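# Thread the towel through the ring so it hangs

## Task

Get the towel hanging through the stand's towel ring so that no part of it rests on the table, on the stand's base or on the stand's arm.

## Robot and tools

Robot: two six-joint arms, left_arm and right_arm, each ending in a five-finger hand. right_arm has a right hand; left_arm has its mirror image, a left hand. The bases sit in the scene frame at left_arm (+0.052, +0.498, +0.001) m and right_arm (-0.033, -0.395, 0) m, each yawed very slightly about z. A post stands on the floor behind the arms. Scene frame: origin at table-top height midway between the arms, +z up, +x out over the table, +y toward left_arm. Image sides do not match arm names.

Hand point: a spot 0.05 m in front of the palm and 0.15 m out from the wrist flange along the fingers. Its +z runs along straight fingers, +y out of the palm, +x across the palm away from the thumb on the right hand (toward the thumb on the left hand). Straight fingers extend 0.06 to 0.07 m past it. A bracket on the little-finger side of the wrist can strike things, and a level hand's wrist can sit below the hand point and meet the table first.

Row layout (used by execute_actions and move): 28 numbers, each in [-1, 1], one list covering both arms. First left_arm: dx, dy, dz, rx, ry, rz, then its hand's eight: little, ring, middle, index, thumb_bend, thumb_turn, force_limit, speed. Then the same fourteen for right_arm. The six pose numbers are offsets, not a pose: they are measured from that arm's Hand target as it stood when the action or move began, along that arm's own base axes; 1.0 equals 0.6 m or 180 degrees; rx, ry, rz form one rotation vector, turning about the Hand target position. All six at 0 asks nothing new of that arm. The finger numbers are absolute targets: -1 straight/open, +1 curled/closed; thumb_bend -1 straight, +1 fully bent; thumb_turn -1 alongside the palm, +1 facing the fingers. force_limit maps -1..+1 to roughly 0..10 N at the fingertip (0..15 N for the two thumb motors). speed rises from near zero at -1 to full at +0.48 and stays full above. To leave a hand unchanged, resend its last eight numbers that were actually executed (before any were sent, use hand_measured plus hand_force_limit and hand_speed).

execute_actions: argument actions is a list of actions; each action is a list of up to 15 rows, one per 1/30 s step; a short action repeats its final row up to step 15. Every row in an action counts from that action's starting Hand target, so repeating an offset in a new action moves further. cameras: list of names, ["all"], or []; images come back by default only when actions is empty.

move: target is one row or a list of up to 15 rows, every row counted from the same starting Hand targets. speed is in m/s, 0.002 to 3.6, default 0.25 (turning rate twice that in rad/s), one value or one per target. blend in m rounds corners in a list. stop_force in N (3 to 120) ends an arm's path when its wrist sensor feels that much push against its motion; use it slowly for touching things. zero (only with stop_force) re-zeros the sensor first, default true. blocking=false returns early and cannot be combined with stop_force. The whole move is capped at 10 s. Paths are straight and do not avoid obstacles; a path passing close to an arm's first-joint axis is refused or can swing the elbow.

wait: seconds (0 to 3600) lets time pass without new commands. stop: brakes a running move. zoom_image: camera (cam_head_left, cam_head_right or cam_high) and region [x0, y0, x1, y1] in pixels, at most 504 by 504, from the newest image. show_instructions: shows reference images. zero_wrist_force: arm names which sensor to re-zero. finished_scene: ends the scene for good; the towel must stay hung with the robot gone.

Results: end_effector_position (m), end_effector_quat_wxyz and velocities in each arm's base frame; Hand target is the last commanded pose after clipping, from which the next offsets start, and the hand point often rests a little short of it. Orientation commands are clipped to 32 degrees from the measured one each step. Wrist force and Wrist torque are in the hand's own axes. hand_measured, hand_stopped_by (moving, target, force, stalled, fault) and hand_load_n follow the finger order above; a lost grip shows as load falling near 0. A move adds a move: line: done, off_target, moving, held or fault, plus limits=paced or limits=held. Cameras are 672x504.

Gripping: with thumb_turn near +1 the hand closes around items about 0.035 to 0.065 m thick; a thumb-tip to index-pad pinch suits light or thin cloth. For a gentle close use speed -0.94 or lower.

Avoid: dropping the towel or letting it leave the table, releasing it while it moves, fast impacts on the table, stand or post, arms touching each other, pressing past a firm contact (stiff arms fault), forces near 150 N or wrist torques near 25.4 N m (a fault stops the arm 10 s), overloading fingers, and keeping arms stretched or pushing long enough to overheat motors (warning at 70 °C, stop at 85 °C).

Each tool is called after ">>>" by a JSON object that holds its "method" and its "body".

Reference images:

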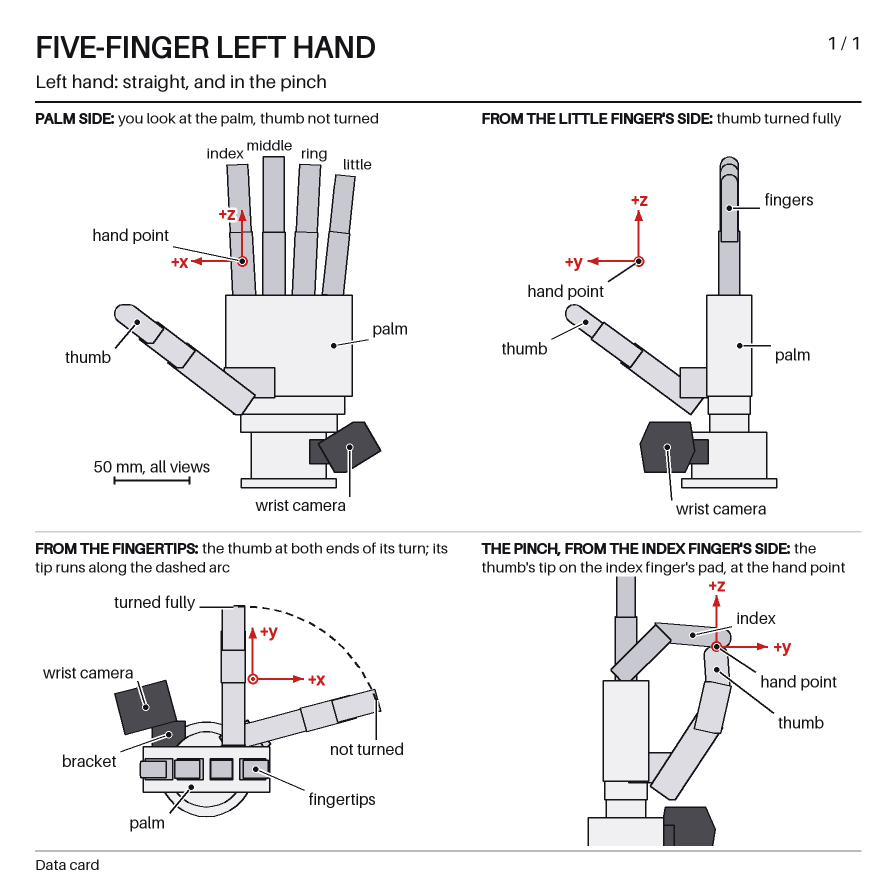

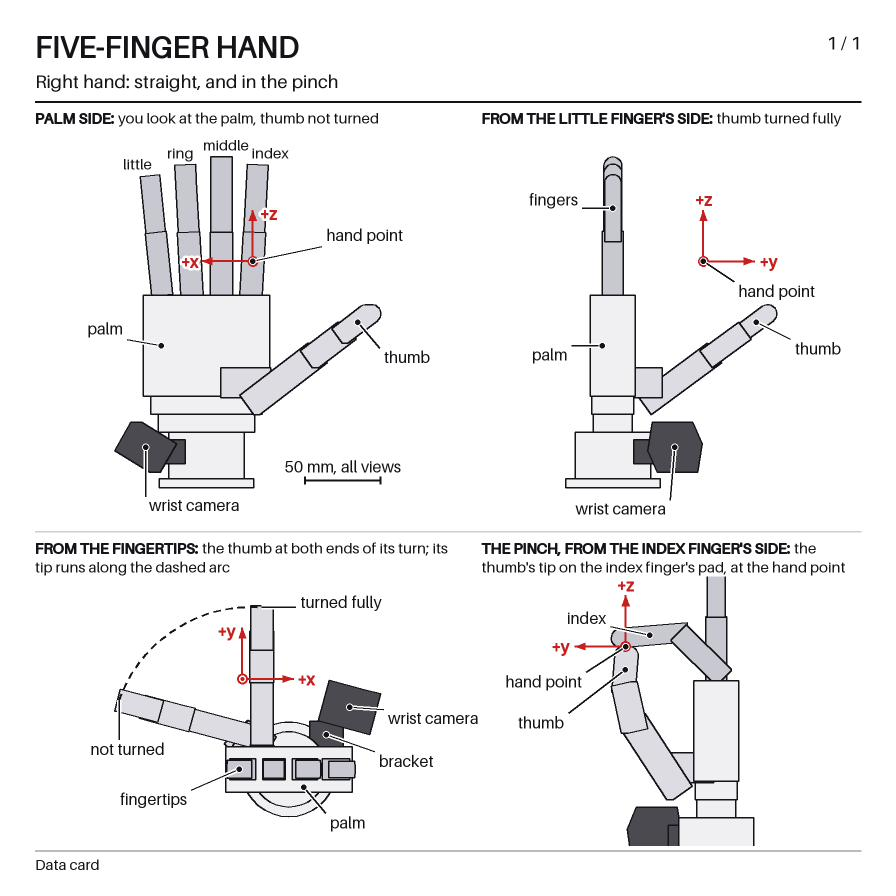

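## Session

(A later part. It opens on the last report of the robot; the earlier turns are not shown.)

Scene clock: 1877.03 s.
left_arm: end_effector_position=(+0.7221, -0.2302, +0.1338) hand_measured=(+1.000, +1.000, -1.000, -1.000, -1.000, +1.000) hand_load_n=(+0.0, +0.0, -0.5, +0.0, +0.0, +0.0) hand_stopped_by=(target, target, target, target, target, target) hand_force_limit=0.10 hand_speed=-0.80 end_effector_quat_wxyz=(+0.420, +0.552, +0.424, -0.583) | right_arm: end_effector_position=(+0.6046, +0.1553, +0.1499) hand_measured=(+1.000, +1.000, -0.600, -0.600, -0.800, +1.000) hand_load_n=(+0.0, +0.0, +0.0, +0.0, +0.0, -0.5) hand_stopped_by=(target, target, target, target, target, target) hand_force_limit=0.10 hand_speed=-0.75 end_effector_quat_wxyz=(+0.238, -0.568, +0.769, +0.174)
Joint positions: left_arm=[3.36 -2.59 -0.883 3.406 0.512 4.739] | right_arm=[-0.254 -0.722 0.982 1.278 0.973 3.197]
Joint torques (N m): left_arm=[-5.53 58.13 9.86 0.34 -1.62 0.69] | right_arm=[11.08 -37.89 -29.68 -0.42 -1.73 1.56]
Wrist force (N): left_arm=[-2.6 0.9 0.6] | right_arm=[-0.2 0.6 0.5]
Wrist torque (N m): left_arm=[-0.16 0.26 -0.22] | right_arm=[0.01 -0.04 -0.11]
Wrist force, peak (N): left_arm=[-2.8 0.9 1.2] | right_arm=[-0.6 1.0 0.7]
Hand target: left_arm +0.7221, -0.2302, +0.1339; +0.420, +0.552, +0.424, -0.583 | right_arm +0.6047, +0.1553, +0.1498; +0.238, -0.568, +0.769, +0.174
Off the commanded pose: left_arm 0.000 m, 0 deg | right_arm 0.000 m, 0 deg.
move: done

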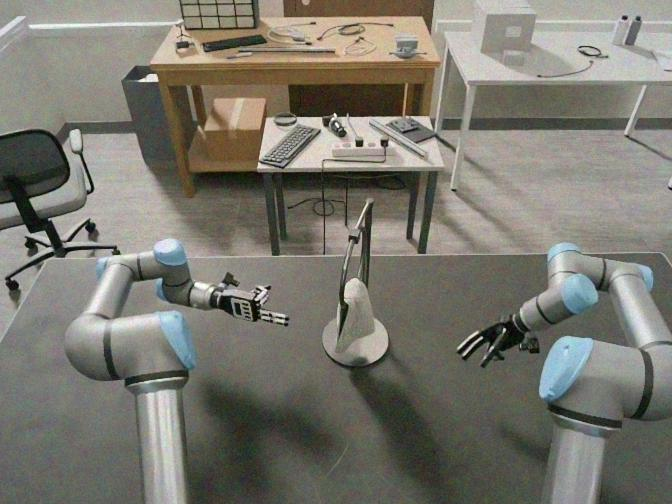

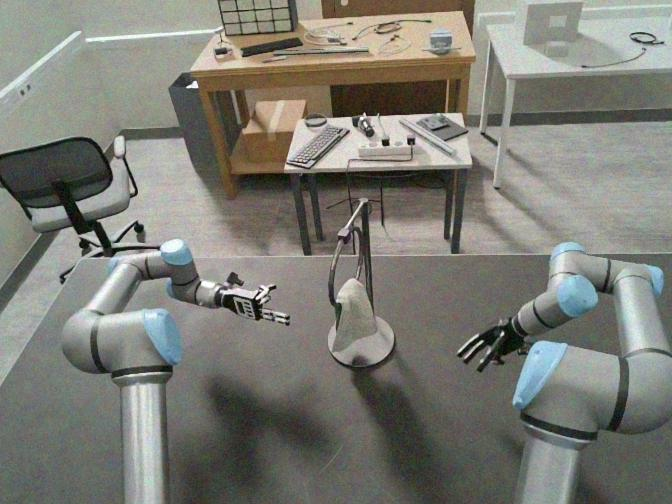

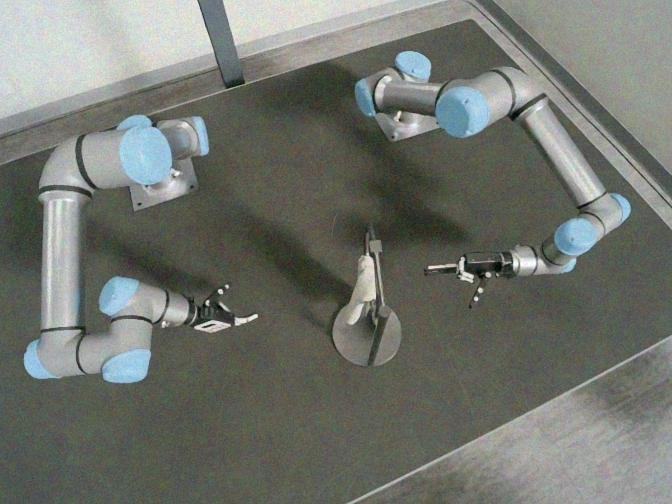

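>>> {"method": "wait", "body": {"seconds": 3, "cameras": ["all"]}}

>>> {"method": "zoom_image", "body": {"camera": "cam_head_right", "region": [320, 320, 370, 370]}}

>>> {"method": "zoom_image", "body": {"camera": "cam_head_left", "region": [320, 310, 380, 370]}}

>>> {"method": "zoom_image", "body": {"camera": "cam_high", "region": [335, 290, 395, 350]}}

Scene clock: 1897.50 s.
left_arm: end_effector_position=(+0.7221, -0.2302, +0.1339) hand_measured=(+1.000, +1.000, -1.000, -1.000, -1.000, +1.000) hand_load_n=(+0.0, +0.0, +0.0, +0.0, +0.0, +0.0) hand_stopped_by=(target, target, target, target, target, target) hand_force_limit=0.10 hand_speed=-0.80 end_effector_quat_wxyz=(+0.420, +0.552, +0.424, -0.583) | right_arm: end_effector_position=(+0.6047, +0.1553, +0.1498) hand_measured=(+1.000, +1.000, -0.600, -0.600, -0.800, +1.000) hand_load_n=(+0.0, +0.0, +0.0, +0.0, +0.0, +0.0) hand_stopped_by=(target, target, target, target, target, target) hand_force_limit=0.10 hand_speed=-0.75 end_effector_quat_wxyz=(+0.238, -0.568, +0.769, +0.174)
Joint positions: left_arm=[3.36 -2.59 -0.883 3.406 0.512 4.739] | right_arm=[-0.254 -0.722 0.982 1.278 0.973 3.197]
Joint torques (N m): left_arm=[-6.75 57.53 10.1 0.39 1.31 0.84] | right_arm=[8.21 -38 -28.41 1.38 -0.56 -0.55]
Wrist force (N): left_arm=[-2.4 0.8 0.3] | right_arm=[-0.1 0.5 0.1]
Wrist torque (N m): left_arm=[-0.16 0.24 -0.21] | right_arm=[0.03 -0.02 -0.11]
Wrist force, peak (N): left_arm=[-2.7 0.9 0.5] | right_arm=[0.1 1.0 0.4]
Hand target: left_arm +0.7221, -0.2302, +0.1339; +0.420, +0.552, +0.424, -0.583 | right_arm +0.6047, +0.1553, +0.1498; +0.238, -0.568, +0.769, +0.174
Off the commanded pose: left_arm 0.000 m, 0 deg | right_arm 0.000 m, 0 deg.
wait: 3.00 s; at rest from the start

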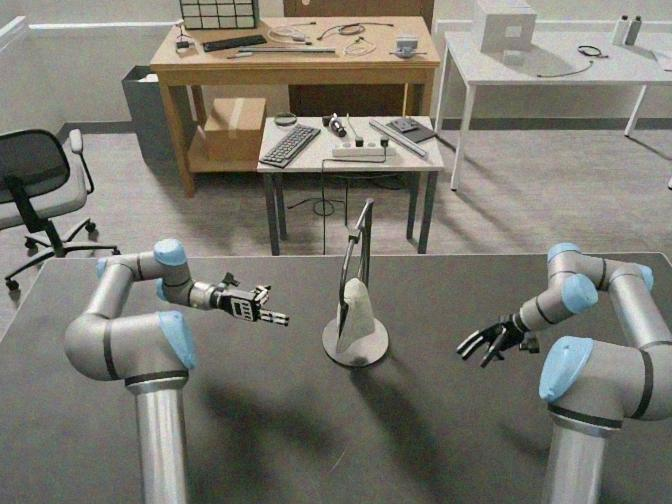

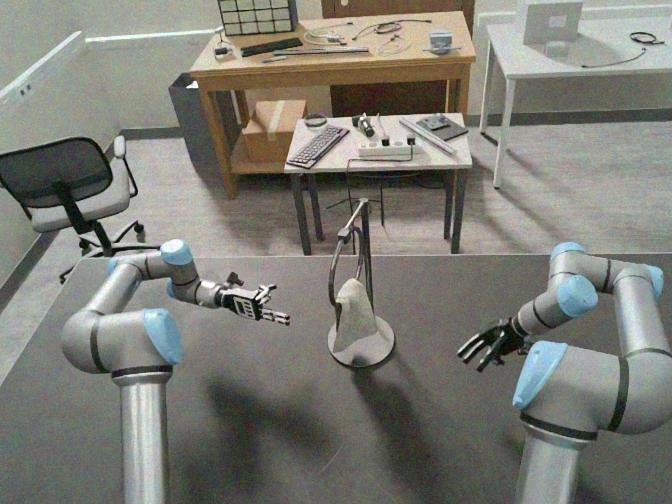

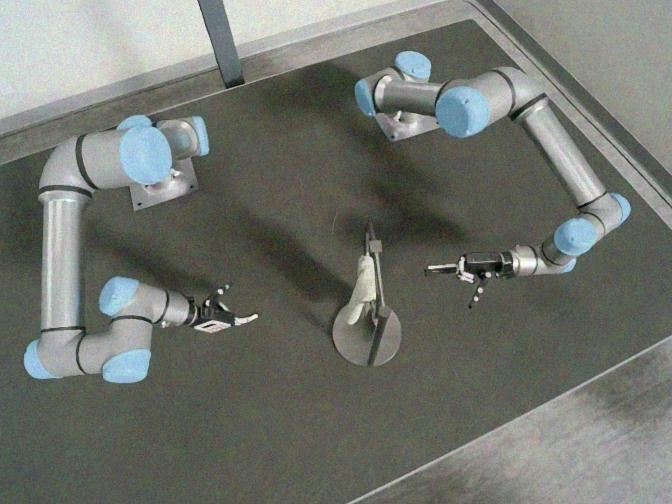

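Scaled by 10.080 from the camera's image (finer frame: 960x720).

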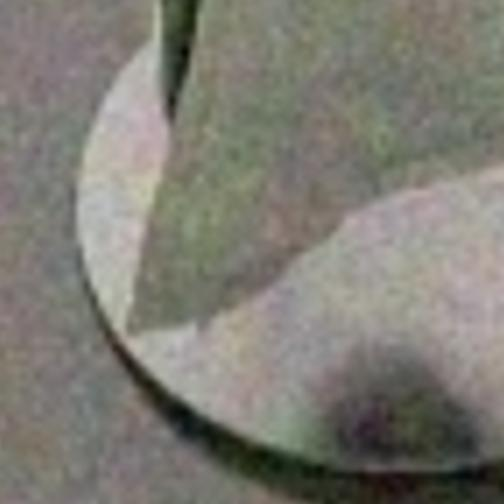

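Scaled by 8.400 from the camera's image (finer frame: 960x720).

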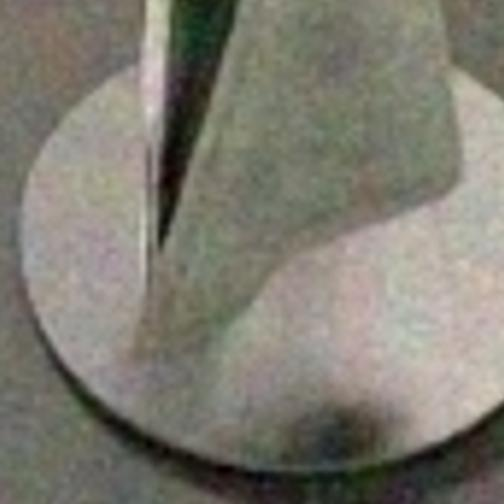

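Scaled by 8.400 from the camera's image (finer frame: 960x720).

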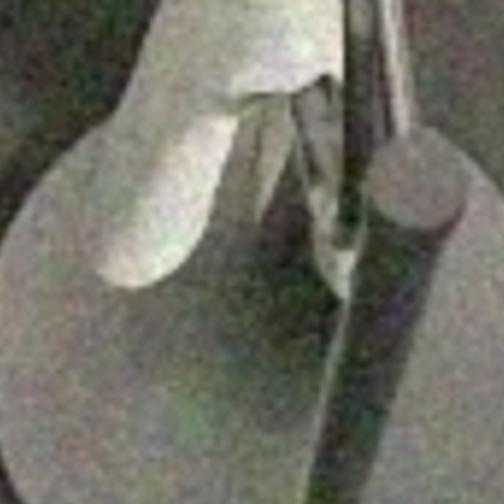

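>>> {"method": "finished_scene", "body": {"scene": 1}}

The scene is finished: the task was done.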